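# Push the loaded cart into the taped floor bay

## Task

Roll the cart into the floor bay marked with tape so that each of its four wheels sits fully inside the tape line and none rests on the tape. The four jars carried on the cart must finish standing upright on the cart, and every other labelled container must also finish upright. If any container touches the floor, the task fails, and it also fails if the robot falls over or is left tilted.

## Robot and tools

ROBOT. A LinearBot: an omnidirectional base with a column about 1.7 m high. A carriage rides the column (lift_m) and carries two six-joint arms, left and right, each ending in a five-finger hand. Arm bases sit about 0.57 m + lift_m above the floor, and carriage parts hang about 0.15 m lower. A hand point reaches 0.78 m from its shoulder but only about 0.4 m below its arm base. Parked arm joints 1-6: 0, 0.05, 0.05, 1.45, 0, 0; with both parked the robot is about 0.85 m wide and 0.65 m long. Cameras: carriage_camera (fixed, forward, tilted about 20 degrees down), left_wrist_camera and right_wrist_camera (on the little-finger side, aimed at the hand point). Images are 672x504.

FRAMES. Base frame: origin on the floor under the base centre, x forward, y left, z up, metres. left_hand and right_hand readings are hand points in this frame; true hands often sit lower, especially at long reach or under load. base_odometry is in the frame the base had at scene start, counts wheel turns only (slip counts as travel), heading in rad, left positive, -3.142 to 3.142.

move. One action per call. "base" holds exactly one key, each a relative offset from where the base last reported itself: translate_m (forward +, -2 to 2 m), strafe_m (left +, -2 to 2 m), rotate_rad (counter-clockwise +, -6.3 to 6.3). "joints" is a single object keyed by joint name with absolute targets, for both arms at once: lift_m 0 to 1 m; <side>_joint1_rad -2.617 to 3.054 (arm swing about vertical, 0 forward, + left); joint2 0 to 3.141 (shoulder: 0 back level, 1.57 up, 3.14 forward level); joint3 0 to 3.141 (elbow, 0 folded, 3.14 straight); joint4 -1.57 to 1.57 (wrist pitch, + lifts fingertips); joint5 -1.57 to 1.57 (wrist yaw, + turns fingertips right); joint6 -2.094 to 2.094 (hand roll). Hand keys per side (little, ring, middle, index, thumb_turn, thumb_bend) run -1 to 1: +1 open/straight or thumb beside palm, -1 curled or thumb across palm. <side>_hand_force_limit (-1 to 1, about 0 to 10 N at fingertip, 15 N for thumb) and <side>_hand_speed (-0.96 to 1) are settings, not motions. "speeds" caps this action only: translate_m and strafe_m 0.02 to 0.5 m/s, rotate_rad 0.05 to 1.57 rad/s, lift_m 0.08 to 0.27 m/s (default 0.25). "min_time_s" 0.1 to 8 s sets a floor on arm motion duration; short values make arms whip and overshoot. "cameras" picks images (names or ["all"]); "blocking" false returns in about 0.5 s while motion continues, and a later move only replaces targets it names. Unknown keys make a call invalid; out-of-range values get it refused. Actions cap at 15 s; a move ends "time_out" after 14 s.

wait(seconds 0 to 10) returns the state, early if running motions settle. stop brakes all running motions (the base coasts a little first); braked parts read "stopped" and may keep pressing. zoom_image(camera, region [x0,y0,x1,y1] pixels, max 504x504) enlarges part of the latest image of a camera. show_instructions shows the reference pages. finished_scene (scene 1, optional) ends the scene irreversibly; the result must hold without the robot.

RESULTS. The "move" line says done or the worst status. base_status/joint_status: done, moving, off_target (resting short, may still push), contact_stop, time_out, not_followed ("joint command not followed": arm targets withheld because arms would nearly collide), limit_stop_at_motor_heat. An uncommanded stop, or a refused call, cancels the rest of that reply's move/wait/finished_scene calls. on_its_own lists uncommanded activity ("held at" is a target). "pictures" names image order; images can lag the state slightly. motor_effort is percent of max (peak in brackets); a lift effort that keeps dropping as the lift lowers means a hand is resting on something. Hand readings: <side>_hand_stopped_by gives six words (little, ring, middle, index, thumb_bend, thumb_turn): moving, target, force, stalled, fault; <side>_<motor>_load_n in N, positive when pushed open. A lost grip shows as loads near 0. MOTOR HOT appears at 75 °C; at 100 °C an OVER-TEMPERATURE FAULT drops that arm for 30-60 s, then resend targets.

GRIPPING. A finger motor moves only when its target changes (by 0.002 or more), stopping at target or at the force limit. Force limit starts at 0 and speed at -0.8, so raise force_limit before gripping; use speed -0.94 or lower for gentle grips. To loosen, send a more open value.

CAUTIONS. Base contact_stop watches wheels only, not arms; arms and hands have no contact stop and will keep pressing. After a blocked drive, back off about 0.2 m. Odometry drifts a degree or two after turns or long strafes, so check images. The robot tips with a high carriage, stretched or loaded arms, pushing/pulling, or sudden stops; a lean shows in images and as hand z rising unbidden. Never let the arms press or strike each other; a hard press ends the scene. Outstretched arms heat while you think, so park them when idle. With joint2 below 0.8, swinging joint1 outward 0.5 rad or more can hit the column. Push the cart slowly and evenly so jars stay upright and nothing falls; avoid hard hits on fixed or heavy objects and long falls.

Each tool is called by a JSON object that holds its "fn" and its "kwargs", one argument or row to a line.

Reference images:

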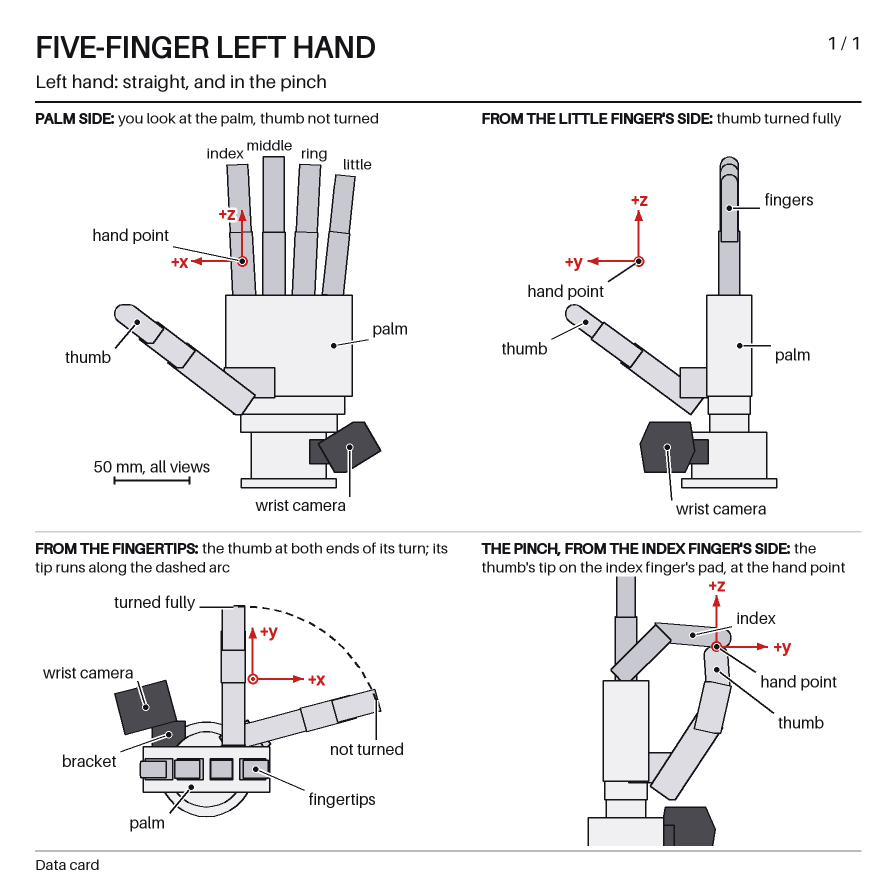

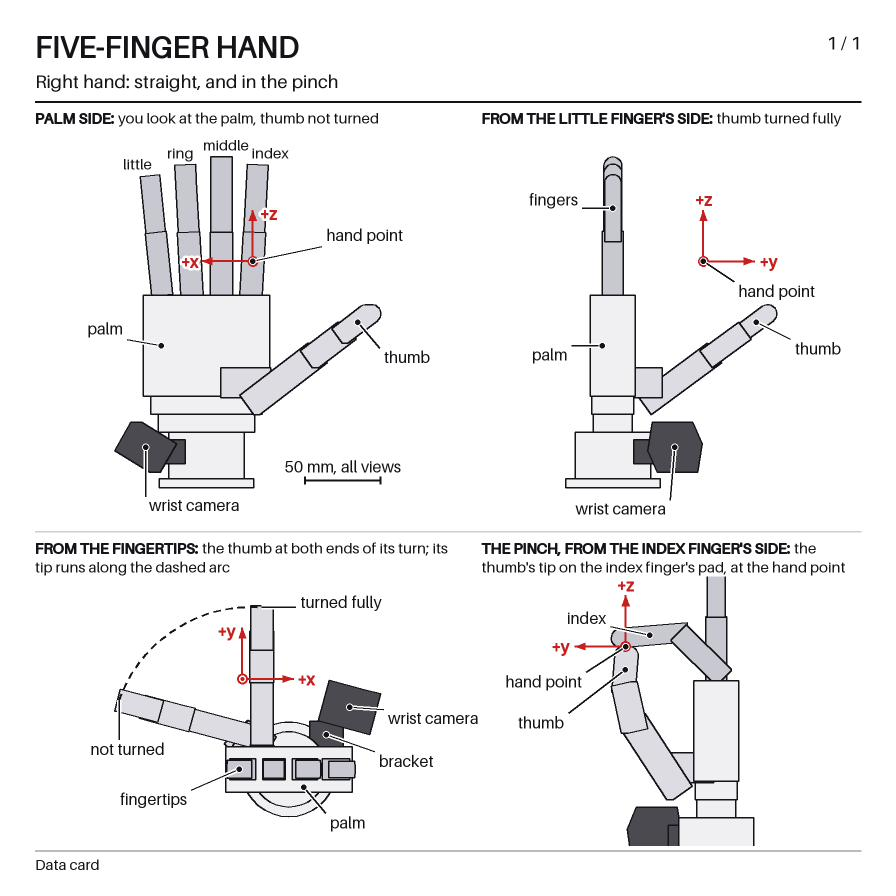

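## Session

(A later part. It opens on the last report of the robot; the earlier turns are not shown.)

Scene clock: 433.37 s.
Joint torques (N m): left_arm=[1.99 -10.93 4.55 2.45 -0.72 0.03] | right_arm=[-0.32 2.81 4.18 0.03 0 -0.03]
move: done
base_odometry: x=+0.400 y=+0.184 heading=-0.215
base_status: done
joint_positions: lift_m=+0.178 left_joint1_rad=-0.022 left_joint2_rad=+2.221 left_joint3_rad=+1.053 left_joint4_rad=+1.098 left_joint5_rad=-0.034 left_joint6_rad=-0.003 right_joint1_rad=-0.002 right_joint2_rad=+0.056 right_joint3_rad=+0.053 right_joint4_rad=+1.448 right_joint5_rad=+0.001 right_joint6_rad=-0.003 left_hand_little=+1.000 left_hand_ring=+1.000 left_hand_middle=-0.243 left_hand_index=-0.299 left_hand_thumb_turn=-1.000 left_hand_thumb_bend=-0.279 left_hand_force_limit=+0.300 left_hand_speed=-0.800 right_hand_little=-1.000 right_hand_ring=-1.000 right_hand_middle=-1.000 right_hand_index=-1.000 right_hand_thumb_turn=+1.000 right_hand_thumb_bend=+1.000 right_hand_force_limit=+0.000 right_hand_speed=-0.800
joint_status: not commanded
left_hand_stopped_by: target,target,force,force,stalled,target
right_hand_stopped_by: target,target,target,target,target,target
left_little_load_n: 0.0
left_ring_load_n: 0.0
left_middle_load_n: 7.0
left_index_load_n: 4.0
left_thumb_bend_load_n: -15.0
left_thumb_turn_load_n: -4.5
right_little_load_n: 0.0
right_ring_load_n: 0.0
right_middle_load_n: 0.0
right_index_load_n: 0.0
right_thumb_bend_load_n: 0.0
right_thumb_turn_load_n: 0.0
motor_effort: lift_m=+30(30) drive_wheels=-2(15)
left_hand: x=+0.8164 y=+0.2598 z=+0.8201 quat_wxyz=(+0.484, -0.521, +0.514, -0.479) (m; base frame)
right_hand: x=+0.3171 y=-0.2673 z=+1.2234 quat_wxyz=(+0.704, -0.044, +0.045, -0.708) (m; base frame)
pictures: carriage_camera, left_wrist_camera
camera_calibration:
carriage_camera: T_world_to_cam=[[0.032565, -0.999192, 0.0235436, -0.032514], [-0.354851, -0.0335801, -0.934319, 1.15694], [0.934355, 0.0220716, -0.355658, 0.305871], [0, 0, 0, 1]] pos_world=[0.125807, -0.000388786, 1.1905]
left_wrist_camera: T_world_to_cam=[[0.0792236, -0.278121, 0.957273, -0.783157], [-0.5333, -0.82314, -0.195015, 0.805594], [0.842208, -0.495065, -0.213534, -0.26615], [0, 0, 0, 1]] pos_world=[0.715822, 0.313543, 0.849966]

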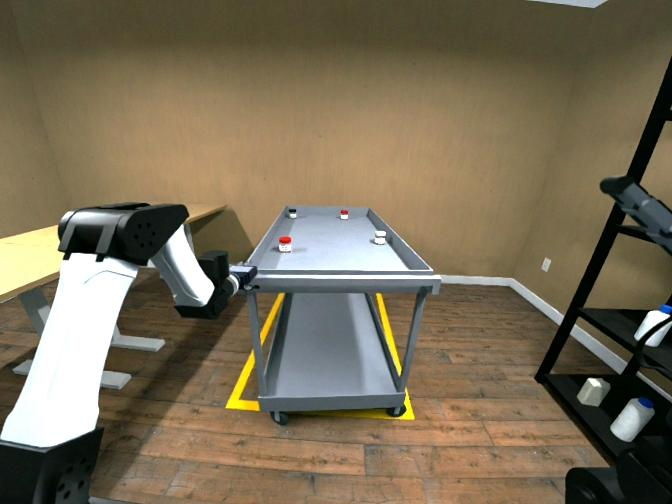

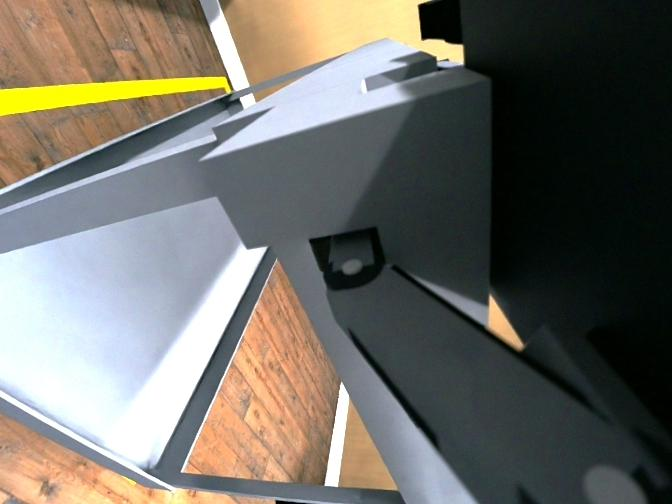

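{"fn": "move", "kwargs": {
  "base": {"strafe_m": 0.075},
  "speeds": {"strafe_m": 0.05}
}}

{"fn": "move", "kwargs": {
  "joints": {"left_hand_speed":0.0,"left_hand_thumb_bend":1.0,"left_hand_index":0.25,"left_hand_middle":0.25}
}}

{"fn": "move", "kwargs": {
  "joints": {"lift_m":0.28},
  "cameras": ["carriage_camera"]
}}

{"fn": "zoom_image", "kwargs": {
  "camera": "carriage_camera",
  "region": [180, 190, 480, 450]
}}

Scene clock: 441.07 s.
Joint torques (N m): left_arm=[1.69 -10.95 4.52 2.47 -0.77 -0.03] | right_arm=[-0.34 2.78 4.16 0.03 0.01 -0.03]
move: done
base_odometry: x=+0.416 y=+0.257 heading=-0.216
base_status: done
joint_positions: lift_m=+0.178 left_joint1_rad=-0.019 left_joint2_rad=+2.221 left_joint3_rad=+1.053 left_joint4_rad=+1.098 left_joint5_rad=-0.033 left_joint6_rad=+0.002 right_joint1_rad=-0.002 right_joint2_rad=+0.056 right_joint3_rad=+0.053 right_joint4_rad=+1.448 right_joint5_rad=+0.001 right_joint6_rad=-0.003 left_hand_little=+1.000 left_hand_ring=+1.000 left_hand_middle=-0.243 left_hand_index=-0.299 left_hand_thumb_turn=-1.000 left_hand_thumb_bend=-0.279 left_hand_force_limit=+0.300 left_hand_speed=-0.800 right_hand_little=-1.000 right_hand_ring=-1.000 right_hand_middle=-1.000 right_hand_index=-1.000 right_hand_thumb_turn=+1.000 right_hand_thumb_bend=+1.000 right_hand_force_limit=+0.000 right_hand_speed=-0.800
joint_status: not commanded
left_hand_stopped_by: target,target,force,force,stalled,target
right_hand_stopped_by: target,target,target,target,target,target
left_little_load_n: 0.0
left_ring_load_n: 0.0
left_middle_load_n: 7.0
left_index_load_n: 3.5
left_thumb_bend_load_n: -14.0
left_thumb_turn_load_n: -4.5
right_little_load_n: 0.0
right_ring_load_n: 0.0
right_middle_load_n: 0.0
right_index_load_n: 0.0
right_thumb_bend_load_n: 0.0
right_thumb_turn_load_n: 0.0
motor_effort: lift_m=+30(30) drive_wheels=-5(15)
left_hand: x=+0.8164 y=+0.2620 z=+0.8199 quat_wxyz=(+0.486, -0.520, +0.515, -0.477) (m; base frame)
right_hand: x=+0.3171 y=-0.2674 z=+1.2234 quat_wxyz=(+0.704, -0.044, +0.045, -0.708) (m; base frame)
pictures: none

Scene clock: 442.43 s.
Joint torques (N m): left_arm=[1.16 -10.89 5 2.34 -0.5 -0.09] | right_arm=[-0.29 2.81 4.18 0.01 0.01 -0.03]
move: off_target
base_odometry: x=+0.416 y=+0.257 heading=-0.215
base_status: not commanded
joint_positions: lift_m=+0.178 left_joint1_rad=-0.013 left_joint2_rad=+2.221 left_joint3_rad=+1.046 left_joint4_rad=+1.110 left_joint5_rad=-0.060 left_joint6_rad=+0.008 right_joint1_rad=-0.003 right_joint2_rad=+0.056 right_joint3_rad=+0.053 right_joint4_rad=+1.449 right_joint5_rad=+0.001 right_joint6_rad=-0.003 left_hand_little=+1.000 left_hand_ring=+1.000 left_hand_middle=+0.164 left_hand_index=+0.172 left_hand_thumb_turn=-1.000 left_hand_thumb_bend=+1.000 left_hand_force_limit=+0.300 left_hand_speed=+0.000 right_hand_little=-1.000 right_hand_ring=-1.000 right_hand_middle=-1.000 right_hand_index=-1.000 right_hand_thumb_turn=+1.000 right_hand_thumb_bend=+1.000 right_hand_force_limit=+0.000 right_hand_speed=-0.800
joint_status: left_hand_middle off_target (ended at +0.164, target +0.250); left_hand_index off_target (ended at +0.172, target +0.250); the others done
left_hand_stopped_by: target,target,stalled,stalled,target,target
right_hand_stopped_by: target,target,target,target,target,target
left_little_load_n: 0.0
left_ring_load_n: 0.0
left_middle_load_n: -11.0
left_index_load_n: -10.5
left_thumb_bend_load_n: 0.0
left_thumb_turn_load_n: 0.0
right_little_load_n: 0.0
right_ring_load_n: 0.0
right_middle_load_n: 0.0
right_index_load_n: 0.0
right_thumb_bend_load_n: -0.5
right_thumb_turn_load_n: 0.0
motor_effort: lift_m=+30(30) drive_wheels=+2(6)
left_hand: x=+0.8165 y=+0.2710 z=+0.8204 quat_wxyz=(+0.498, -0.525, +0.507, -0.469) (m; base frame)
right_hand: x=+0.3169 y=-0.2674 z=+1.2235 quat_wxyz=(+0.704, -0.044, +0.045, -0.708) (m; base frame)
pictures: none

Scene clock: 443.37 s.
Joint torques (N m): left_arm=[0.61 -11.04 4.92 2.09 -0.19 -0.07] | right_arm=[-0.31 2.7 4.16 -0.01 0.01 -0.03]
move: done
base_odometry: x=+0.416 y=+0.257 heading=-0.215
base_status: not commanded
joint_positions: lift_m=+0.280 left_joint1_rad=-0.007 left_joint2_rad=+2.223 left_joint3_rad=+1.046 left_joint4_rad=+1.135 left_joint5_rad=-0.091 left_joint6_rad=+0.006 right_joint1_rad=-0.003 right_joint2_rad=+0.056 right_joint3_rad=+0.053 right_joint4_rad=+1.449 right_joint5_rad=+0.001 right_joint6_rad=-0.003 left_hand_little=+1.000 left_hand_ring=+1.000 left_hand_middle=+0.165 left_hand_index=+0.173 left_hand_thumb_turn=-1.000 left_hand_thumb_bend=+1.000 left_hand_force_limit=+0.300 left_hand_speed=+0.000 right_hand_little=-1.000 right_hand_ring=-1.000 right_hand_middle=-1.000 right_hand_index=-1.000 right_hand_thumb_turn=+1.000 right_hand_thumb_bend=+1.000 right_hand_force_limit=+0.000 right_hand_speed=-0.800
joint_status: all done
left_hand_stopped_by: target,target,stalled,stalled,target,target
right_hand_stopped_by: target,target,target,target,target,target
left_little_load_n: 0.0
left_ring_load_n: 0.0
left_middle_load_n: 0.0
left_index_load_n: 0.0
left_thumb_bend_load_n: 0.0
left_thumb_turn_load_n: 0.0
right_little_load_n: 0.0
right_ring_load_n: 0.0
right_middle_load_n: 0.0
right_index_load_n: 0.0
right_thumb_bend_load_n: 0.0
right_thumb_turn_load_n: 0.0
motor_effort: lift_m=+30(38) drive_wheels=-2(4)
left_hand: x=+0.8190 y=+0.2809 z=+0.9284 quat_wxyz=(+0.512, -0.529, +0.491, -0.466) (m; base frame)
right_hand: x=+0.3169 y=-0.2674 z=+1.3255 quat_wxyz=(+0.704, -0.044, +0.045, -0.708) (m; base frame)
pictures: carriage_camera
camera_calibration:
carriage_camera: T_world_to_cam=[[0.032565, -0.999192, 0.0235436, -0.0349155], [-0.354851, -0.0335801, -0.934319, 1.25224], [0.934355, 0.0220716, -0.355658, 0.342148], [0, 0, 0, 1]] pos_world=[0.125807, -0.000388786, 1.2925]

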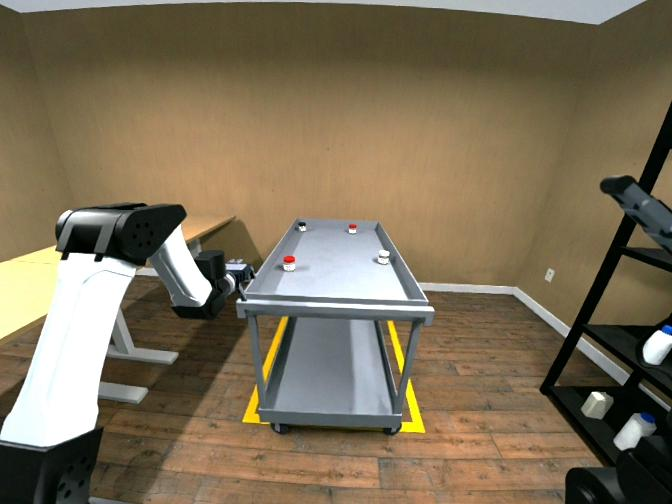

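Scaled by 1.680 from the camera's 672x504 image, which has a finer 960x720 frame.

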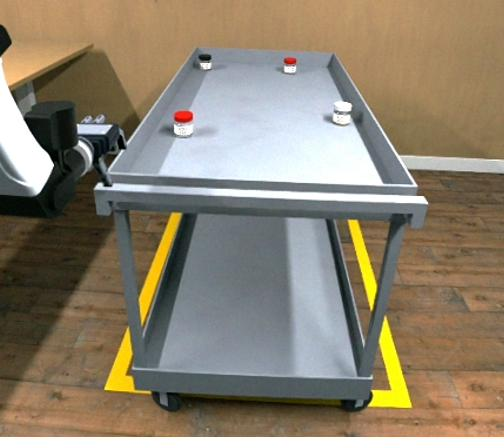

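{"fn": "move", "kwargs": {
  "base": {"translate_m": -0.12},
  "speeds": {"translate_m": 0.15}
}}

{"fn": "move", "kwargs": {
  "base": {"strafe_m": 0.02},
  "joints": {"lift_m":0.16,"left_joint2_rad":2.22,"left_joint3_rad":1.06,"left_joint4_rad":1.15,"left_joint1_rad":-0.15,"left_joint5_rad":-0.15,"left_hand_little":-1,"left_hand_ring":-1,"left_hand_middle":-1,"left_hand_index":-1,"left_hand_thumb_turn":1,"right_joint1_rad":0.15,"right_joint5_rad":0.15,"right_joint2_rad":2.22,"right_joint3_rad":1.06,"right_joint4_rad":1.15},
  "min_time_s": 3,
  "cameras": ["carriage_camera"]
}}

{"fn": "zoom_image", "kwargs": {
  "camera": "carriage_camera",
  "region": [180, 190, 480, 450]
}}

Scene clock: 450.03 s.
Joint torques (N m): left_arm=[0.64 -10.99 4.98 2.08 -0.16 -0.07] | right_arm=[-0.31 3.07 4.16 -0.01 0.01 -0.03]
move: done
base_odometry: x=+0.299 y=+0.283 heading=-0.215
base_status: done
joint_positions: lift_m=+0.280 left_joint1_rad=-0.007 left_joint2_rad=+2.223 left_joint3_rad=+1.046 left_joint4_rad=+1.135 left_joint5_rad=-0.092 left_joint6_rad=+0.006 right_joint1_rad=-0.003 right_joint2_rad=+0.056 right_joint3_rad=+0.053 right_joint4_rad=+1.450 right_joint5_rad=+0.001 right_joint6_rad=-0.003 left_hand_little=+1.000 left_hand_ring=+1.000 left_hand_middle=+0.165 left_hand_index=+0.173 left_hand_thumb_turn=-1.000 left_hand_thumb_bend=+1.000 left_hand_force_limit=+0.300 left_hand_speed=+0.000 right_hand_little=-1.000 right_hand_ring=-1.000 right_hand_middle=-1.000 right_hand_index=-1.000 right_hand_thumb_turn=+1.000 right_hand_thumb_bend=+1.000 right_hand_force_limit=+0.000 right_hand_speed=-0.800
joint_status: not commanded
left_hand_stopped_by: target,target,stalled,stalled,target,target
right_hand_stopped_by: target,target,target,target,target,target
left_little_load_n: 0.0
left_ring_load_n: 0.0
left_middle_load_n: 0.0
left_index_load_n: 0.0
left_thumb_bend_load_n: 0.0
left_thumb_turn_load_n: 0.0
right_little_load_n: 0.0
right_ring_load_n: 0.0
right_middle_load_n: 0.0
right_index_load_n: 0.0
right_thumb_bend_load_n: 0.0
right_thumb_turn_load_n: 0.0
motor_effort: lift_m=+29(30) drive_wheels=+3(14)
left_hand: x=+0.8190 y=+0.2812 z=+0.9284 quat_wxyz=(+0.513, -0.529, +0.490, -0.466) (m; base frame)
right_hand: x=+0.3166 y=-0.2674 z=+1.3257 quat_wxyz=(+0.704, -0.044, +0.044, -0.708) (m; base frame)
pictures: none

Scene clock: 453.33 s.
Joint torques (N m): left_arm=[-0.72 -11.02 4.86 2.08 -0.19 -0.08] | right_arm=[0.06 -7.09 6.46 1.99 0.09 -0.03]
move: done
base_odometry: x=+0.303 y=+0.302 heading=-0.215
base_status: done
joint_positions: lift_m=+0.160 left_joint1_rad=-0.142 left_joint2_rad=+2.223 left_joint3_rad=+1.048 left_joint4_rad=+1.133 left_joint5_rad=-0.141 left_joint6_rad=+0.006 right_joint1_rad=+0.143 right_joint2_rad=+2.206 right_joint3_rad=+1.033 right_joint4_rad=+1.153 right_joint5_rad=+0.142 right_joint6_rad=-0.003 left_hand_little=-1.000 left_hand_ring=-1.000 left_hand_middle=-1.000 left_hand_index=-1.000 left_hand_thumb_turn=+1.000 left_hand_thumb_bend=+1.000 left_hand_force_limit=+0.300 left_hand_speed=+0.000 right_hand_little=-1.000 right_hand_ring=-1.000 right_hand_middle=-1.000 right_hand_index=-1.000 right_hand_thumb_turn=+1.000 right_hand_thumb_bend=+1.000 right_hand_force_limit=+0.000 right_hand_speed=-0.800
joint_status: all done
left_hand_stopped_by: target,target,target,target,target,target
right_hand_stopped_by: target,target,target,target,target,target
left_little_load_n: 0.0
left_ring_load_n: 0.5
left_middle_load_n: 0.0
left_index_load_n: 0.0
left_thumb_bend_load_n: 0.0
left_thumb_turn_load_n: -0.5
right_little_load_n: 0.0
right_ring_load_n: 0.0
right_middle_load_n: 0.0
right_index_load_n: 0.0
right_thumb_bend_load_n: 0.0
right_thumb_turn_load_n: 0.0
motor_effort: lift_m=+28(28) drive_wheels=+0(7)
left_hand: x=+0.8132 y=+0.2100 z=+0.8086 quat_wxyz=(+0.492, -0.507, +0.514, -0.487) (m; base frame)
right_hand: x=+0.8116 y=-0.2096 z=+0.8175 quat_wxyz=(+0.494, -0.507, +0.503, -0.496) (m; base frame)
pictures: carriage_camera
camera_calibration:
carriage_camera: T_world_to_cam=[[0.032565, -0.999192, 0.0235436, -0.032095], [-0.354851, -0.0335801, -0.934319, 1.14031], [0.934355, 0.0220716, -0.355658, 0.29954], [0, 0, 0, 1]] pos_world=[0.125807, -0.000388786, 1.1727]

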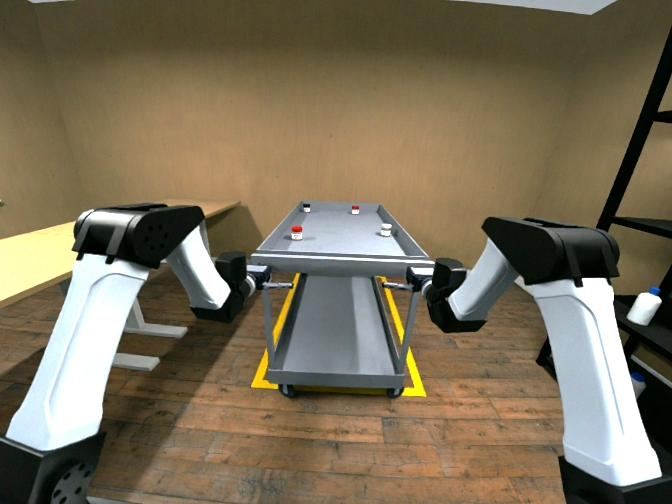

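Scaled by 1.680 from the camera's 672x504 image, which has a finer 960x720 frame.

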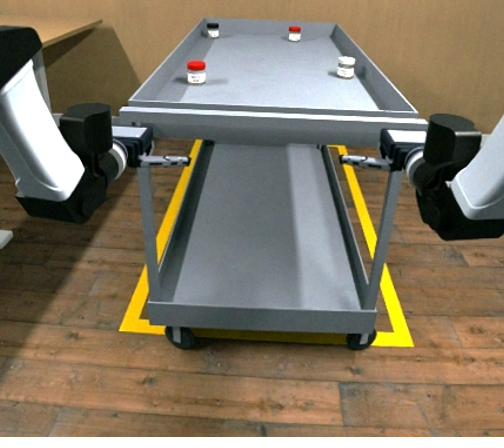

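{"fn": "move", "kwargs": {
  "base": {"translate_m": 0.16},
  "speeds": {"translate_m": 0.04},
  "cameras": ["carriage_camera"]
}}

{"fn": "zoom_image", "kwargs": {
  "camera": "carriage_camera",
  "region": [180, 190, 480, 450]
}}

Scene clock: 458.93 s.
Joint torques (N m): left_arm=[-0.58 -11.1 5.22 2.18 -0.07 -0.08] | right_arm=[-0.59 -7.12 6.48 2.05 0.08 -0.03]
move: done
base_odometry: x=+0.459 y=+0.269 heading=-0.215
base_status: done
joint_positions: lift_m=+0.160 left_joint1_rad=-0.144 left_joint2_rad=+2.223 left_joint3_rad=+1.043 left_joint4_rad=+1.125 left_joint5_rad=-0.152 left_joint6_rad=+0.006 right_joint1_rad=+0.152 right_joint2_rad=+2.206 right_joint3_rad=+1.033 right_joint4_rad=+1.148 right_joint5_rad=+0.142 right_joint6_rad=-0.003 left_hand_little=-1.000 left_hand_ring=-1.000 left_hand_middle=-1.000 left_hand_index=-1.000 left_hand_thumb_turn=+1.000 left_hand_thumb_bend=+1.000 left_hand_force_limit=+0.300 left_hand_speed=+0.000 right_hand_little=-1.000 right_hand_ring=-1.000 right_hand_middle=-1.000 right_hand_index=-1.000 right_hand_thumb_turn=+1.000 right_hand_thumb_bend=+1.000 right_hand_force_limit=+0.000 right_hand_speed=-0.800
joint_status: not commanded
left_hand_stopped_by: target,target,target,target,target,target
right_hand_stopped_by: target,target,target,target,target,target
left_little_load_n: 0.0
left_ring_load_n: 0.0
left_middle_load_n: 0.0
left_index_load_n: 0.0
left_thumb_bend_load_n: 0.0
left_thumb_turn_load_n: -0.5
right_little_load_n: 0.0
right_ring_load_n: 0.0
right_middle_load_n: 0.0
right_index_load_n: 0.0
right_thumb_bend_load_n: 0.0
right_thumb_turn_load_n: 0.0
motor_effort: lift_m=+27(28) drive_wheels=+8(16)
left_hand: x=+0.8115 y=+0.2115 z=+0.8043 quat_wxyz=(+0.492, -0.512, +0.515, -0.481) (m; base frame)
right_hand: x=+0.8104 y=-0.2045 z=+0.8161 quat_wxyz=(+0.495, -0.510, +0.502, -0.493) (m; base frame)
pictures: carriage_camera
camera_calibration:
carriage_camera: T_world_to_cam=[[0.032565, -0.999192, 0.0235436, -0.032095], [-0.354851, -0.0335801, -0.934319, 1.14031], [0.934355, 0.0220716, -0.355658, 0.29954], [0, 0, 0, 1]] pos_world=[0.125807, -0.000388786, 1.1727]

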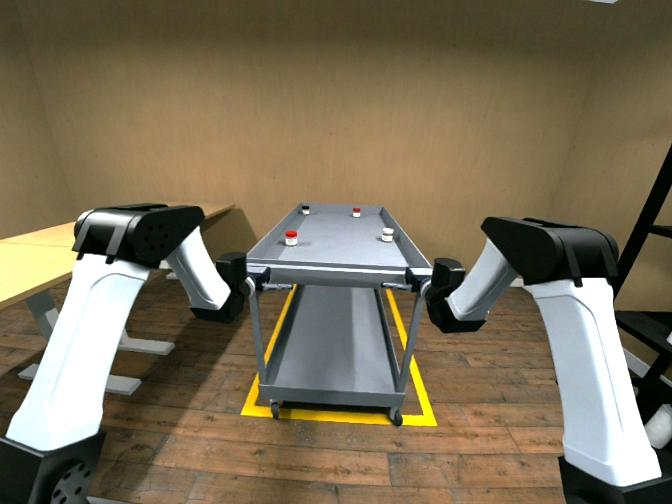

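Scaled by 1.680 from the camera's 672x504 image, which has a finer 960x720 frame.

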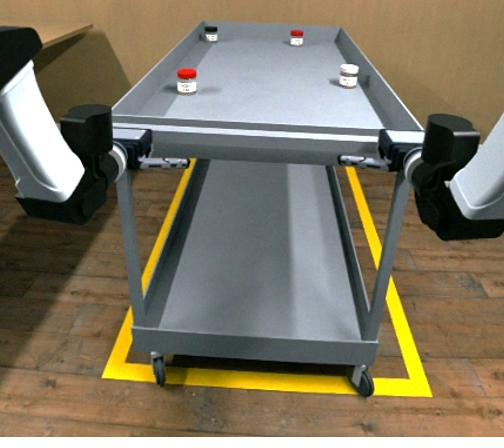

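{"fn": "move", "kwargs": {
  "base": {"translate_m": 0.1},
  "speeds": {"translate_m": 0.04},
  "cameras": ["carriage_camera"]
}}

{"fn": "zoom_image", "kwargs": {
  "camera": "carriage_camera",
  "region": [180, 190, 480, 450]
}}

Scene clock: 463.33 s.
Joint torques (N m): left_arm=[-0.55 -10.96 5.24 2.15 -0.06 -0.08] | right_arm=[-0.8 -7.01 6.56 2.13 0.07 -0.03]
move: done
base_odometry: x=+0.557 y=+0.248 heading=-0.214
base_status: done
joint_positions: lift_m=+0.160 left_joint1_rad=-0.144 left_joint2_rad=+2.223 left_joint3_rad=+1.043 left_joint4_rad=+1.127 left_joint5_rad=-0.152 left_joint6_rad=+0.006 right_joint1_rad=+0.153 right_joint2_rad=+2.206 right_joint3_rad=+1.033 right_joint4_rad=+1.140 right_joint5_rad=+0.145 right_joint6_rad=-0.003 left_hand_little=-1.000 left_hand_ring=-1.000 left_hand_middle=-1.000 left_hand_index=-1.000 left_hand_thumb_turn=+1.000 left_hand_thumb_bend=+1.000 left_hand_force_limit=+0.300 left_hand_speed=+0.000 right_hand_little=-1.000 right_hand_ring=-1.000 right_hand_middle=-1.000 right_hand_index=-1.000 right_hand_thumb_turn=+1.000 right_hand_thumb_bend=+1.000 right_hand_force_limit=+0.000 right_hand_speed=-0.800
joint_status: not commanded
left_hand_stopped_by: target,target,target,target,target,target
right_hand_stopped_by: target,target,target,target,target,target
left_little_load_n: 0.0
left_ring_load_n: 0.0
left_middle_load_n: 0.0
left_index_load_n: 0.0
left_thumb_bend_load_n: 0.0
left_thumb_turn_load_n: 0.0
right_little_load_n: 0.0
right_ring_load_n: 0.0
right_middle_load_n: 0.0
right_index_load_n: 0.0
right_thumb_bend_load_n: 0.0
right_thumb_turn_load_n: -0.5
motor_effort: lift_m=+28(28) drive_wheels=+5(16)
left_hand: x=+0.8117 y=+0.2115 z=+0.8050 quat_wxyz=(+0.492, -0.511, +0.514, -0.481) (m; base frame)
right_hand: x=+0.8099 y=-0.2045 z=+0.8140 quat_wxyz=(+0.492, -0.512, +0.504, -0.492) (m; base frame)
pictures: carriage_camera
camera_calibration:
carriage_camera: T_world_to_cam=[[0.032565, -0.999192, 0.0235436, -0.032095], [-0.354851, -0.0335801, -0.934319, 1.14031], [0.934355, 0.0220716, -0.355658, 0.29954], [0, 0, 0, 1]] pos_world=[0.125807, -0.000388786, 1.1727]

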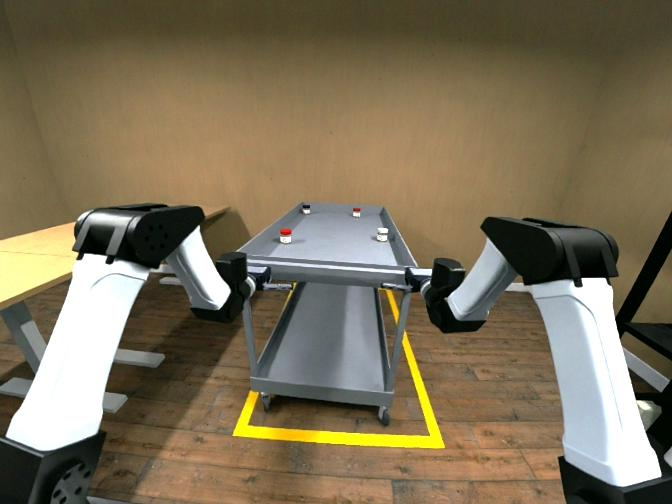

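Scaled by 1.680 from the camera's 672x504 image, which has a finer 960x720 frame.

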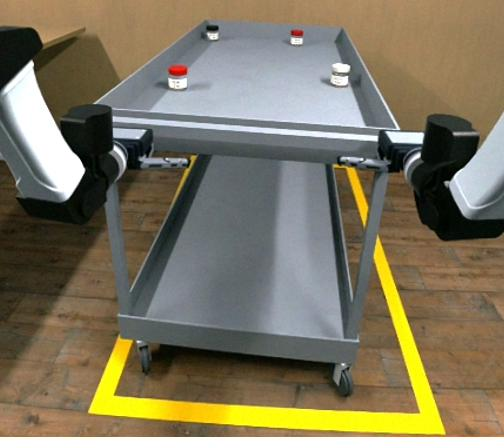

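{"fn": "move", "kwargs": {
  "base": {"strafe_m": 0.03},
  "speeds": {"strafe_m": 0.05}
}}

{"fn": "move", "kwargs": {
  "base": {"translate_m": 0.06},
  "speeds": {"translate_m": 0.03},
  "cameras": ["carriage_camera"]
}}

{"fn": "zoom_image", "kwargs": {
  "camera": "carriage_camera",
  "region": [180, 190, 480, 450]
}}

Scene clock: 472.47 s.
Joint torques (N m): left_arm=[-0.4 -11 5.22 2.15 -0.05 -0.08] | right_arm=[-0.76 -7.12 6.43 2.12 0.02 -0.03]
move: done
base_odometry: x=+0.563 y=+0.277 heading=-0.214
base_status: done
joint_positions: lift_m=+0.160 left_joint1_rad=-0.146 left_joint2_rad=+2.223 left_joint3_rad=+1.043 left_joint4_rad=+1.127 left_joint5_rad=-0.153 left_joint6_rad=+0.006 right_joint1_rad=+0.153 right_joint2_rad=+2.206 right_joint3_rad=+1.033 right_joint4_rad=+1.140 right_joint5_rad=+0.147 right_joint6_rad=-0.003 left_hand_little=-1.000 left_hand_ring=-1.000 left_hand_middle=-1.000 left_hand_index=-1.000 left_hand_thumb_turn=+1.000 left_hand_thumb_bend=+1.000 left_hand_force_limit=+0.300 left_hand_speed=+0.000 right_hand_little=-1.000 right_hand_ring=-1.000 right_hand_middle=-1.000 right_hand_index=-1.000 right_hand_thumb_turn=+1.000 right_hand_thumb_bend=+1.000 right_hand_force_limit=+0.000 right_hand_speed=-0.800
joint_status: not commanded
left_hand_stopped_by: target,target,target,target,target,target
right_hand_stopped_by: target,target,target,target,target,target
left_little_load_n: 0.0
left_ring_load_n: 0.0
left_middle_load_n: 0.0
left_index_load_n: 0.0
left_thumb_bend_load_n: 0.0
left_thumb_turn_load_n: 0.0
right_little_load_n: 0.5
right_ring_load_n: 0.0
right_middle_load_n: 0.0
right_index_load_n: 0.0
right_thumb_bend_load_n: 0.0
right_thumb_turn_load_n: 0.0
motor_effort: lift_m=+28(28) drive_wheels=-5(12)
left_hand: x=+0.8116 y=+0.2107 z=+0.8050 quat_wxyz=(+0.492, -0.511, +0.514, -0.481) (m; base frame)
right_hand: x=+0.8101 y=-0.2048 z=+0.8142 quat_wxyz=(+0.492, -0.511, +0.504, -0.492) (m; base frame)
pictures: none

Scene clock: 475.00 s.
Joint torques (N m): left_arm=[-0.39 -10.99 5.23 2.17 -0.05 -0.08] | right_arm=[-0.69 -7.13 6.42 2.09 0.11 -0.03]
move: done
base_odometry: x=+0.622 y=+0.264 heading=-0.214
base_status: done
joint_positions: lift_m=+0.160 left_joint1_rad=-0.146 left_joint2_rad=+2.223 left_joint3_rad=+1.043 left_joint4_rad=+1.128 left_joint5_rad=-0.153 left_joint6_rad=+0.006 right_joint1_rad=+0.153 right_joint2_rad=+2.206 right_joint3_rad=+1.033 right_joint4_rad=+1.140 right_joint5_rad=+0.144 right_joint6_rad=-0.003 left_hand_little=-1.000 left_hand_ring=-1.000 left_hand_middle=-1.000 left_hand_index=-1.000 left_hand_thumb_turn=+1.000 left_hand_thumb_bend=+1.000 left_hand_force_limit=+0.300 left_hand_speed=+0.000 right_hand_little=-1.000 right_hand_ring=-1.000 right_hand_middle=-1.000 right_hand_index=-1.000 right_hand_thumb_turn=+1.000 right_hand_thumb_bend=+1.000 right_hand_force_limit=+0.000 right_hand_speed=-0.800
joint_status: not commanded
left_hand_stopped_by: target,target,target,target,target,target
right_hand_stopped_by: target,target,target,target,target,target
left_little_load_n: 0.0
left_ring_load_n: 0.0
left_middle_load_n: 0.0
left_index_load_n: 0.0
left_thumb_bend_load_n: -0.5
left_thumb_turn_load_n: 0.0
right_little_load_n: 0.0
right_ring_load_n: 0.0
right_middle_load_n: 0.0
right_index_load_n: 0.0
right_thumb_bend_load_n: -0.5
right_thumb_turn_load_n: -0.5
motor_effort: lift_m=+28(28) drive_wheels=+5(14)
left_hand: x=+0.8117 y=+0.2107 z=+0.8053 quat_wxyz=(+0.492, -0.511, +0.514, -0.482) (m; base frame)
right_hand: x=+0.8100 y=-0.2041 z=+0.8142 quat_wxyz=(+0.492, -0.512, +0.504, -0.491) (m; base frame)
pictures: carriage_camera
camera_calibration:
carriage_camera: T_world_to_cam=[[0.032565, -0.999192, 0.0235436, -0.032095], [-0.354851, -0.0335801, -0.934319, 1.14031], [0.934355, 0.0220716, -0.355658, 0.29954], [0, 0, 0, 1]] pos_world=[0.125807, -0.000388786, 1.1727]

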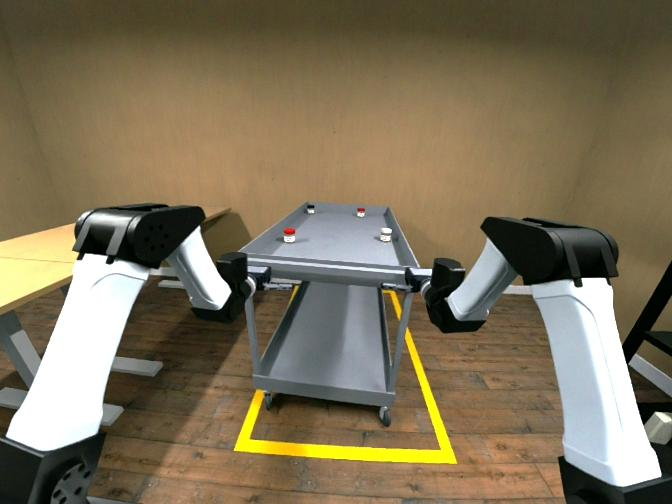

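Scaled by 1.680 from the camera's 672x504 image, which has a finer 960x720 frame.

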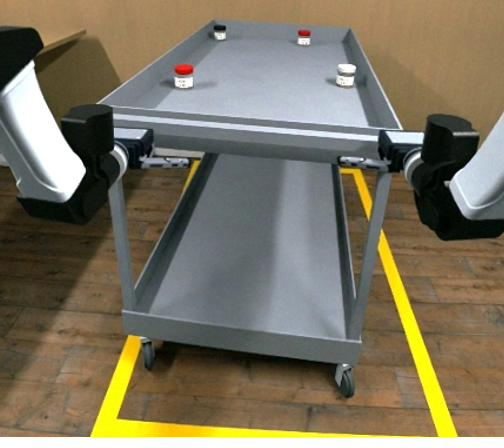

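{"fn": "move", "kwargs": {
  "base": {"translate_m": -0.08},
  "speeds": {"translate_m": 0.1}
}}

{"fn": "move", "kwargs": {
  "base": {"strafe_m": 0.2},
  "joints": {"left_joint1_rad":0,"left_joint5_rad":0,"left_hand_thumb_turn":-1,"lift_m":0.145,"right_joint1_rad":0,"right_joint5_rad":0,"right_joint2_rad":0.05,"right_joint3_rad":0.05,"right_joint4_rad":1.45},
  "min_time_s": 2.5,
  "speeds": {"strafe_m": 0.15},
  "cameras": ["carriage_camera"]
}}

{"fn": "zoom_image", "kwargs": {
  "camera": "carriage_camera",
  "region": [180, 190, 480, 450]
}}

Scene clock: 482.70 s.
Joint torques (N m): left_arm=[-0.42 -10.97 5.15 2.13 -0.05 -0.08] | right_arm=[-0.73 -7.12 6.37 2.13 0.08 -0.03]
move: done
base_odometry: x=+0.544 y=+0.281 heading=-0.214
base_status: done
joint_positions: lift_m=+0.160 left_joint1_rad=-0.146 left_joint2_rad=+2.223 left_joint3_rad=+1.043 left_joint4_rad=+1.128 left_joint5_rad=-0.153 left_joint6_rad=+0.006 right_joint1_rad=+0.153 right_joint2_rad=+2.206 right_joint3_rad=+1.034 right_joint4_rad=+1.140 right_joint5_rad=+0.144 right_joint6_rad=-0.003 left_hand_little=-1.000 left_hand_ring=-1.000 left_hand_middle=-1.000 left_hand_index=-1.000 left_hand_thumb_turn=+1.000 left_hand_thumb_bend=+1.000 left_hand_force_limit=+0.300 left_hand_speed=+0.000 right_hand_little=-1.000 right_hand_ring=-1.000 right_hand_middle=-1.000 right_hand_index=-1.000 right_hand_thumb_turn=+1.000 right_hand_thumb_bend=+1.000 right_hand_force_limit=+0.000 right_hand_speed=-0.800
joint_status: not commanded
left_hand_stopped_by: target,target,target,target,target,target
right_hand_stopped_by: target,target,target,target,target,target
left_little_load_n: 0.0
left_ring_load_n: 0.5
left_middle_load_n: -0.5
left_index_load_n: 0.0
left_thumb_bend_load_n: 0.0
left_thumb_turn_load_n: 0.0
right_little_load_n: 0.0
right_ring_load_n: 0.0
right_middle_load_n: 0.0
right_index_load_n: 0.0
right_thumb_bend_load_n: 0.0
right_thumb_turn_load_n: -0.5
motor_effort: lift_m=+28(28) drive_wheels=+0(18)
left_hand: x=+0.8117 y=+0.2107 z=+0.8053 quat_wxyz=(+0.492, -0.511, +0.514, -0.482) (m; base frame)
right_hand: x=+0.8102 y=-0.2042 z=+0.8145 quat_wxyz=(+0.493, -0.512, +0.504, -0.492) (m; base frame)
pictures: none

Scene clock: 485.50 s.
Joint torques (N m): left_arm=[0.62 -11 5.03 2.1 0.02 -0.07] | right_arm=[-1.06 2.47 3.79 0.2 -0.03 -0.03]
move: done
base_odometry: x=+0.586 y=+0.477 heading=-0.214
base_status: done
joint_positions: lift_m=+0.145 left_joint1_rad=-0.007 left_joint2_rad=+2.223 left_joint3_rad=+1.045 left_joint4_rad=+1.132 left_joint5_rad=-0.009 left_joint6_rad=+0.006 right_joint1_rad=+0.007 right_joint2_rad=+0.059 right_joint3_rad=+0.058 right_joint4_rad=+1.432 right_joint5_rad=+0.008 right_joint6_rad=-0.003 left_hand_little=-1.000 left_hand_ring=-1.000 left_hand_middle=-1.000 left_hand_index=-1.000 left_hand_thumb_turn=-1.000 left_hand_thumb_bend=+1.000 left_hand_force_limit=+0.300 left_hand_speed=+0.000 right_hand_little=-1.000 right_hand_ring=-1.000 right_hand_middle=-1.000 right_hand_index=-1.000 right_hand_thumb_turn=+1.000 right_hand_thumb_bend=+1.000 right_hand_force_limit=+0.000 right_hand_speed=-0.800
joint_status: all done
left_hand_stopped_by: target,target,target,target,target,target
right_hand_stopped_by: target,target,target,target,target,target
left_little_load_n: 0.0
left_ring_load_n: -0.5
left_middle_load_n: 0.0
left_index_load_n: 0.0
left_thumb_bend_load_n: 0.0
left_thumb_turn_load_n: 0.0
right_little_load_n: 0.0
right_ring_load_n: 0.0
right_middle_load_n: 0.0
right_index_load_n: 0.0
right_thumb_bend_load_n: 0.0
right_thumb_turn_load_n: 0.0
motor_effort: lift_m=+28(29) drive_wheels=-3(12)
left_hand: x=+0.8167 y=+0.2646 z=+0.7924 quat_wxyz=(+0.491, -0.510, +0.512, -0.487) (m; base frame)
right_hand: x=+0.3204 y=-0.2679 z=+1.1909 quat_wxyz=(+0.707, -0.047, +0.052, -0.704) (m; base frame)
pictures: carriage_camera
camera_calibration:
carriage_camera: T_world_to_cam=[[0.032565, -0.999192, 0.0235436, -0.0317418], [-0.354851, -0.0335801, -0.934319, 1.12629], [0.934355, 0.0220716, -0.355658, 0.294205], [0, 0, 0, 1]] pos_world=[0.125807, -0.000388786, 1.1577]

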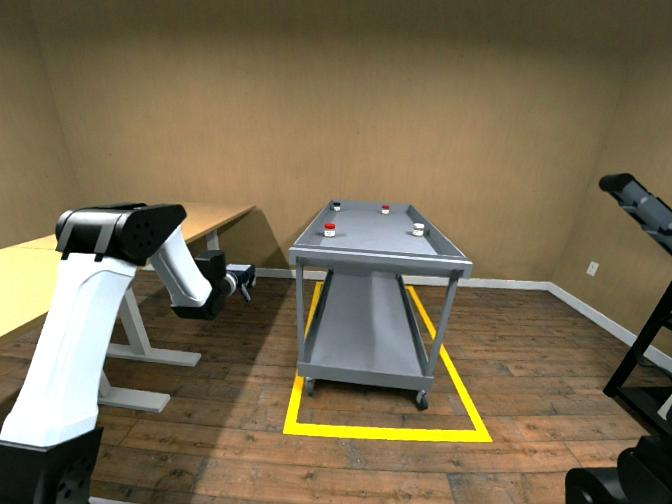

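Scaled by 1.680 from the camera's 672x504 image, which has a finer 960x720 frame.

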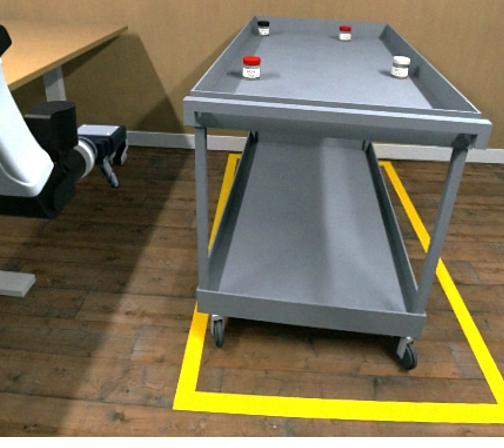

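{"fn": "move", "kwargs": {
  "base": {"translate_m": 0.2},
  "speeds": {"translate_m": 0.12},
  "cameras": ["carriage_camera"]
}}

{"fn": "zoom_image", "kwargs": {
  "camera": "carriage_camera",
  "region": [180, 190, 480, 450]
}}

Scene clock: 489.50 s.
Joint torques (N m): left_arm=[0.64 -11.04 5.01 2.11 0.01 -0.07] | right_arm=[-1.06 2.4 3.86 0.11 -0.07 -0.03]
move: done
base_odometry: x=+0.782 y=+0.435 heading=-0.213
base_status: done
joint_positions: lift_m=+0.145 left_joint1_rad=-0.007 left_joint2_rad=+2.223 left_joint3_rad=+1.045 left_joint4_rad=+1.132 left_joint5_rad=-0.008 left_joint6_rad=+0.006 right_joint1_rad=+0.007 right_joint2_rad=+0.059 right_joint3_rad=+0.058 right_joint4_rad=+1.440 right_joint5_rad=+0.008 right_joint6_rad=-0.003 left_hand_little=-1.000 left_hand_ring=-1.000 left_hand_middle=-1.000 left_hand_index=-1.000 left_hand_thumb_turn=-1.000 left_hand_thumb_bend=+1.000 left_hand_force_limit=+0.300 left_hand_speed=+0.000 right_hand_little=-1.000 right_hand_ring=-1.000 right_hand_middle=-1.000 right_hand_index=-1.000 right_hand_thumb_turn=+1.000 right_hand_thumb_bend=+1.000 right_hand_force_limit=+0.000 right_hand_speed=-0.800
joint_status: not commanded
left_hand_stopped_by: target,target,target,target,target,target
right_hand_stopped_by: target,target,target,target,target,target
left_little_load_n: 0.0
left_ring_load_n: 0.0
left_middle_load_n: 0.0
left_index_load_n: 0.0
left_thumb_bend_load_n: 0.0
left_thumb_turn_load_n: 0.0
right_little_load_n: 0.0
right_ring_load_n: 0.0
right_middle_load_n: 0.0
right_index_load_n: 0.0
right_thumb_bend_load_n: 0.0
right_thumb_turn_load_n: 0.0
motor_effort: lift_m=+28(28) drive_wheels=-6(12)
left_hand: x=+0.8166 y=+0.2645 z=+0.7924 quat_wxyz=(+0.490, -0.510, +0.513, -0.487) (m; base frame)
right_hand: x=+0.3183 y=-0.2677 z=+1.1917 quat_wxyz=(+0.707, -0.044, +0.049, -0.704) (m; base frame)
pictures: carriage_camera
camera_calibration:
carriage_camera: T_world_to_cam=[[0.032565, -0.999192, 0.0235436, -0.0317418], [-0.354851, -0.0335801, -0.934319, 1.12629], [0.934355, 0.0220716, -0.355658, 0.294205], [0, 0, 0, 1]] pos_world=[0.125807, -0.000388786, 1.1577]

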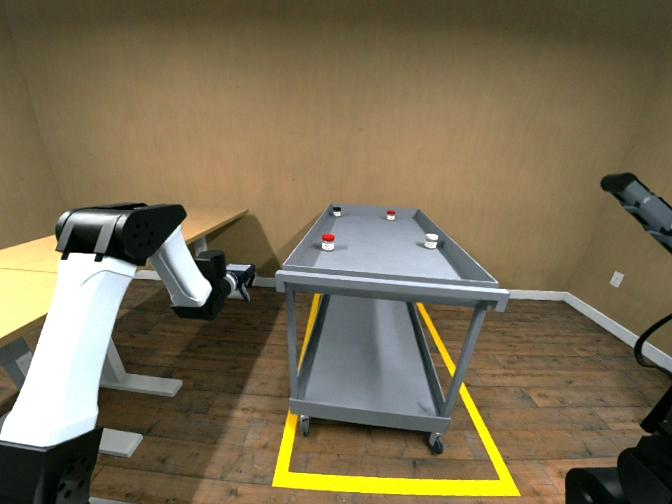

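Scaled by 1.680 from the camera's 672x504 image, which has a finer 960x720 frame.

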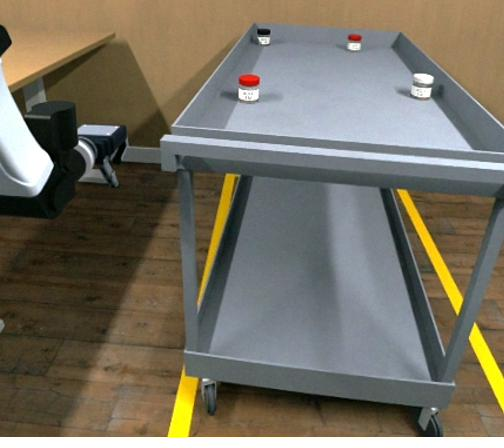

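{"fn": "move", "kwargs": {
  "base": {"strafe_m": -0.11},
  "speeds": {"strafe_m": 0.03},
  "cameras": ["carriage_camera"]
}}

{"fn": "zoom_image", "kwargs": {
  "camera": "carriage_camera",
  "region": [180, 190, 480, 450]
}}

Scene clock: 494.70 s.
Joint torques (N m): left_arm=[-2.14 -11.02 5.01 2.08 0.42 -0.07] | right_arm=[-0.85 2.5 3.77 0.15 -0.01 -0.03]
move: done
base_odometry: x=+0.759 y=+0.327 heading=-0.213
base_status: done
joint_positions: lift_m=+0.145 left_joint1_rad=+0.025 left_joint2_rad=+2.223 left_joint3_rad=+1.045 left_joint4_rad=+1.132 left_joint5_rad=-0.050 left_joint6_rad=+0.006 right_joint1_rad=+0.005 right_joint2_rad=+0.059 right_joint3_rad=+0.058 right_joint4_rad=+1.440 right_joint5_rad=+0.003 right_joint6_rad=-0.003 left_hand_little=-1.000 left_hand_ring=-1.000 left_hand_middle=-1.000 left_hand_index=-1.000 left_hand_thumb_turn=-1.000 left_hand_thumb_bend=+1.000 left_hand_force_limit=+0.300 left_hand_speed=+0.000 right_hand_little=-1.000 right_hand_ring=-1.000 right_hand_middle=-1.000 right_hand_index=-1.000 right_hand_thumb_turn=+1.000 right_hand_thumb_bend=+1.000 right_hand_force_limit=+0.000 right_hand_speed=-0.800
joint_status: not commanded
left_hand_stopped_by: target,target,target,target,target,target
right_hand_stopped_by: target,target,target,target,target,target
left_little_load_n: 0.0
left_ring_load_n: 0.0
left_middle_load_n: 0.0
left_index_load_n: 0.0
left_thumb_bend_load_n: 0.0
left_thumb_turn_load_n: 0.0
right_little_load_n: 0.0
right_ring_load_n: 0.0
right_middle_load_n: 0.0
right_index_load_n: 0.0
right_thumb_bend_load_n: 0.0
right_thumb_turn_load_n: 0.0
motor_effort: lift_m=+28(28) drive_wheels=+6(11)
left_hand: x=+0.8182 y=+0.2915 z=+0.7924 quat_wxyz=(+0.509, -0.528, +0.494, -0.468) (m; base frame)
right_hand: x=+0.3183 y=-0.2671 z=+1.1915 quat_wxyz=(+0.706, -0.046, +0.048, -0.705) (m; base frame)
pictures: carriage_camera
camera_calibration:
carriage_camera: T_world_to_cam=[[0.032565, -0.999192, 0.0235436, -0.0317418], [-0.354851, -0.0335801, -0.934319, 1.12629], [0.934355, 0.0220716, -0.355658, 0.294205], [0, 0, 0, 1]] pos_world=[0.125807, -0.000388786, 1.1577]

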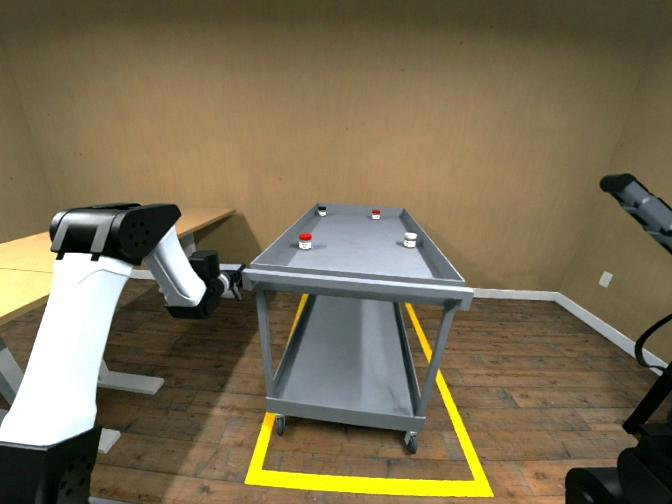

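Scaled by 1.680 from the camera's 672x504 image, which has a finer 960x720 frame.

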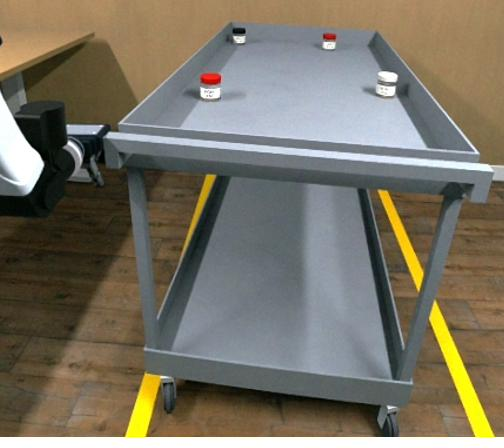

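{"fn": "move", "kwargs": {
  "base": {"strafe_m": -0.07},
  "speeds": {"strafe_m": 0.03},
  "cameras": ["carriage_camera"]
}}

{"fn": "zoom_image", "kwargs": {
  "camera": "carriage_camera",
  "region": [180, 230, 480, 504]
}}

Scene clock: 498.60 s.
Joint torques (N m): left_arm=[-1.66 -10.99 5.01 2.1 0.25 -0.07] | right_arm=[-0.83 2.52 3.78 0.1 -0.04 -0.04]
move: done
base_odometry: x=+0.744 y=+0.259 heading=-0.213
base_status: done
joint_positions: lift_m=+0.145 left_joint1_rad=+0.019 left_joint2_rad=+2.223 left_joint3_rad=+1.045 left_joint4_rad=+1.132 left_joint5_rad=-0.034 left_joint6_rad=+0.006 right_joint1_rad=+0.005 right_joint2_rad=+0.059 right_joint3_rad=+0.058 right_joint4_rad=+1.440 right_joint5_rad=+0.002 right_joint6_rad=-0.003 left_hand_little=-1.000 left_hand_ring=-1.000 left_hand_middle=-1.000 left_hand_index=-1.000 left_hand_thumb_turn=-1.000 left_hand_thumb_bend=+1.000 left_hand_force_limit=+0.300 left_hand_speed=+0.000 right_hand_little=-1.000 right_hand_ring=-1.000 right_hand_middle=-1.000 right_hand_index=-1.000 right_hand_thumb_turn=+1.000 right_hand_thumb_bend=+1.000 right_hand_force_limit=+0.000 right_hand_speed=-0.800
joint_status: not commanded
left_hand_stopped_by: target,target,target,target,target,target
right_hand_stopped_by: target,target,target,target,target,target
left_little_load_n: 0.0
left_ring_load_n: 0.0
left_middle_load_n: 0.0
left_index_load_n: 0.0
left_thumb_bend_load_n: 0.0
left_thumb_turn_load_n: 0.0
right_little_load_n: 0.0
right_ring_load_n: 0.0
right_middle_load_n: 0.0
right_index_load_n: 0.0
right_thumb_bend_load_n: 0.0
right_thumb_turn_load_n: 0.0
motor_effort: lift_m=+28(28) drive_wheels=+0(16)
left_hand: x=+0.8179 y=+0.2852 z=+0.7924 quat_wxyz=(+0.503, -0.523, +0.499, -0.474) (m; base frame)
right_hand: x=+0.3183 y=-0.2669 z=+1.1915 quat_wxyz=(+0.706, -0.046, +0.047, -0.705) (m; base frame)
pictures: carriage_camera
camera_calibration:
carriage_camera: T_world_to_cam=[[0.032565, -0.999192, 0.0235436, -0.0317418], [-0.354851, -0.0335801, -0.934319, 1.12629], [0.934355, 0.0220716, -0.355658, 0.294205], [0, 0, 0, 1]] pos_world=[0.125807, -0.000388786, 1.1577]

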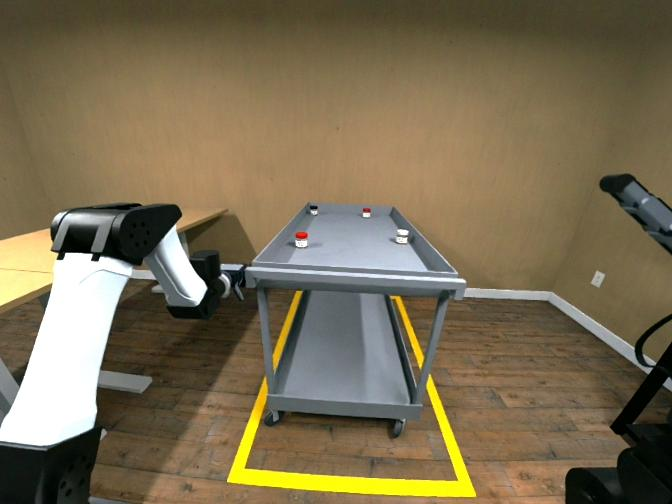

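Scaled by 1.680 from the camera's 672x504 image, which has a finer 960x720 frame.

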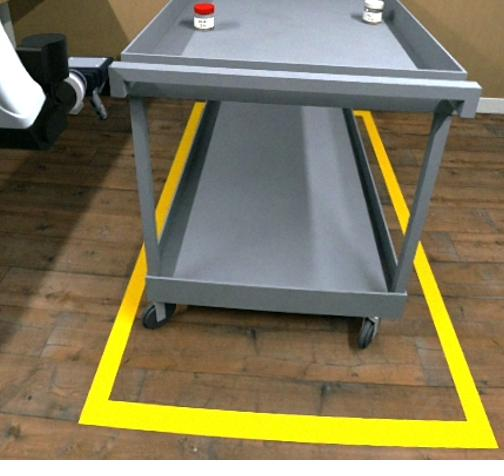

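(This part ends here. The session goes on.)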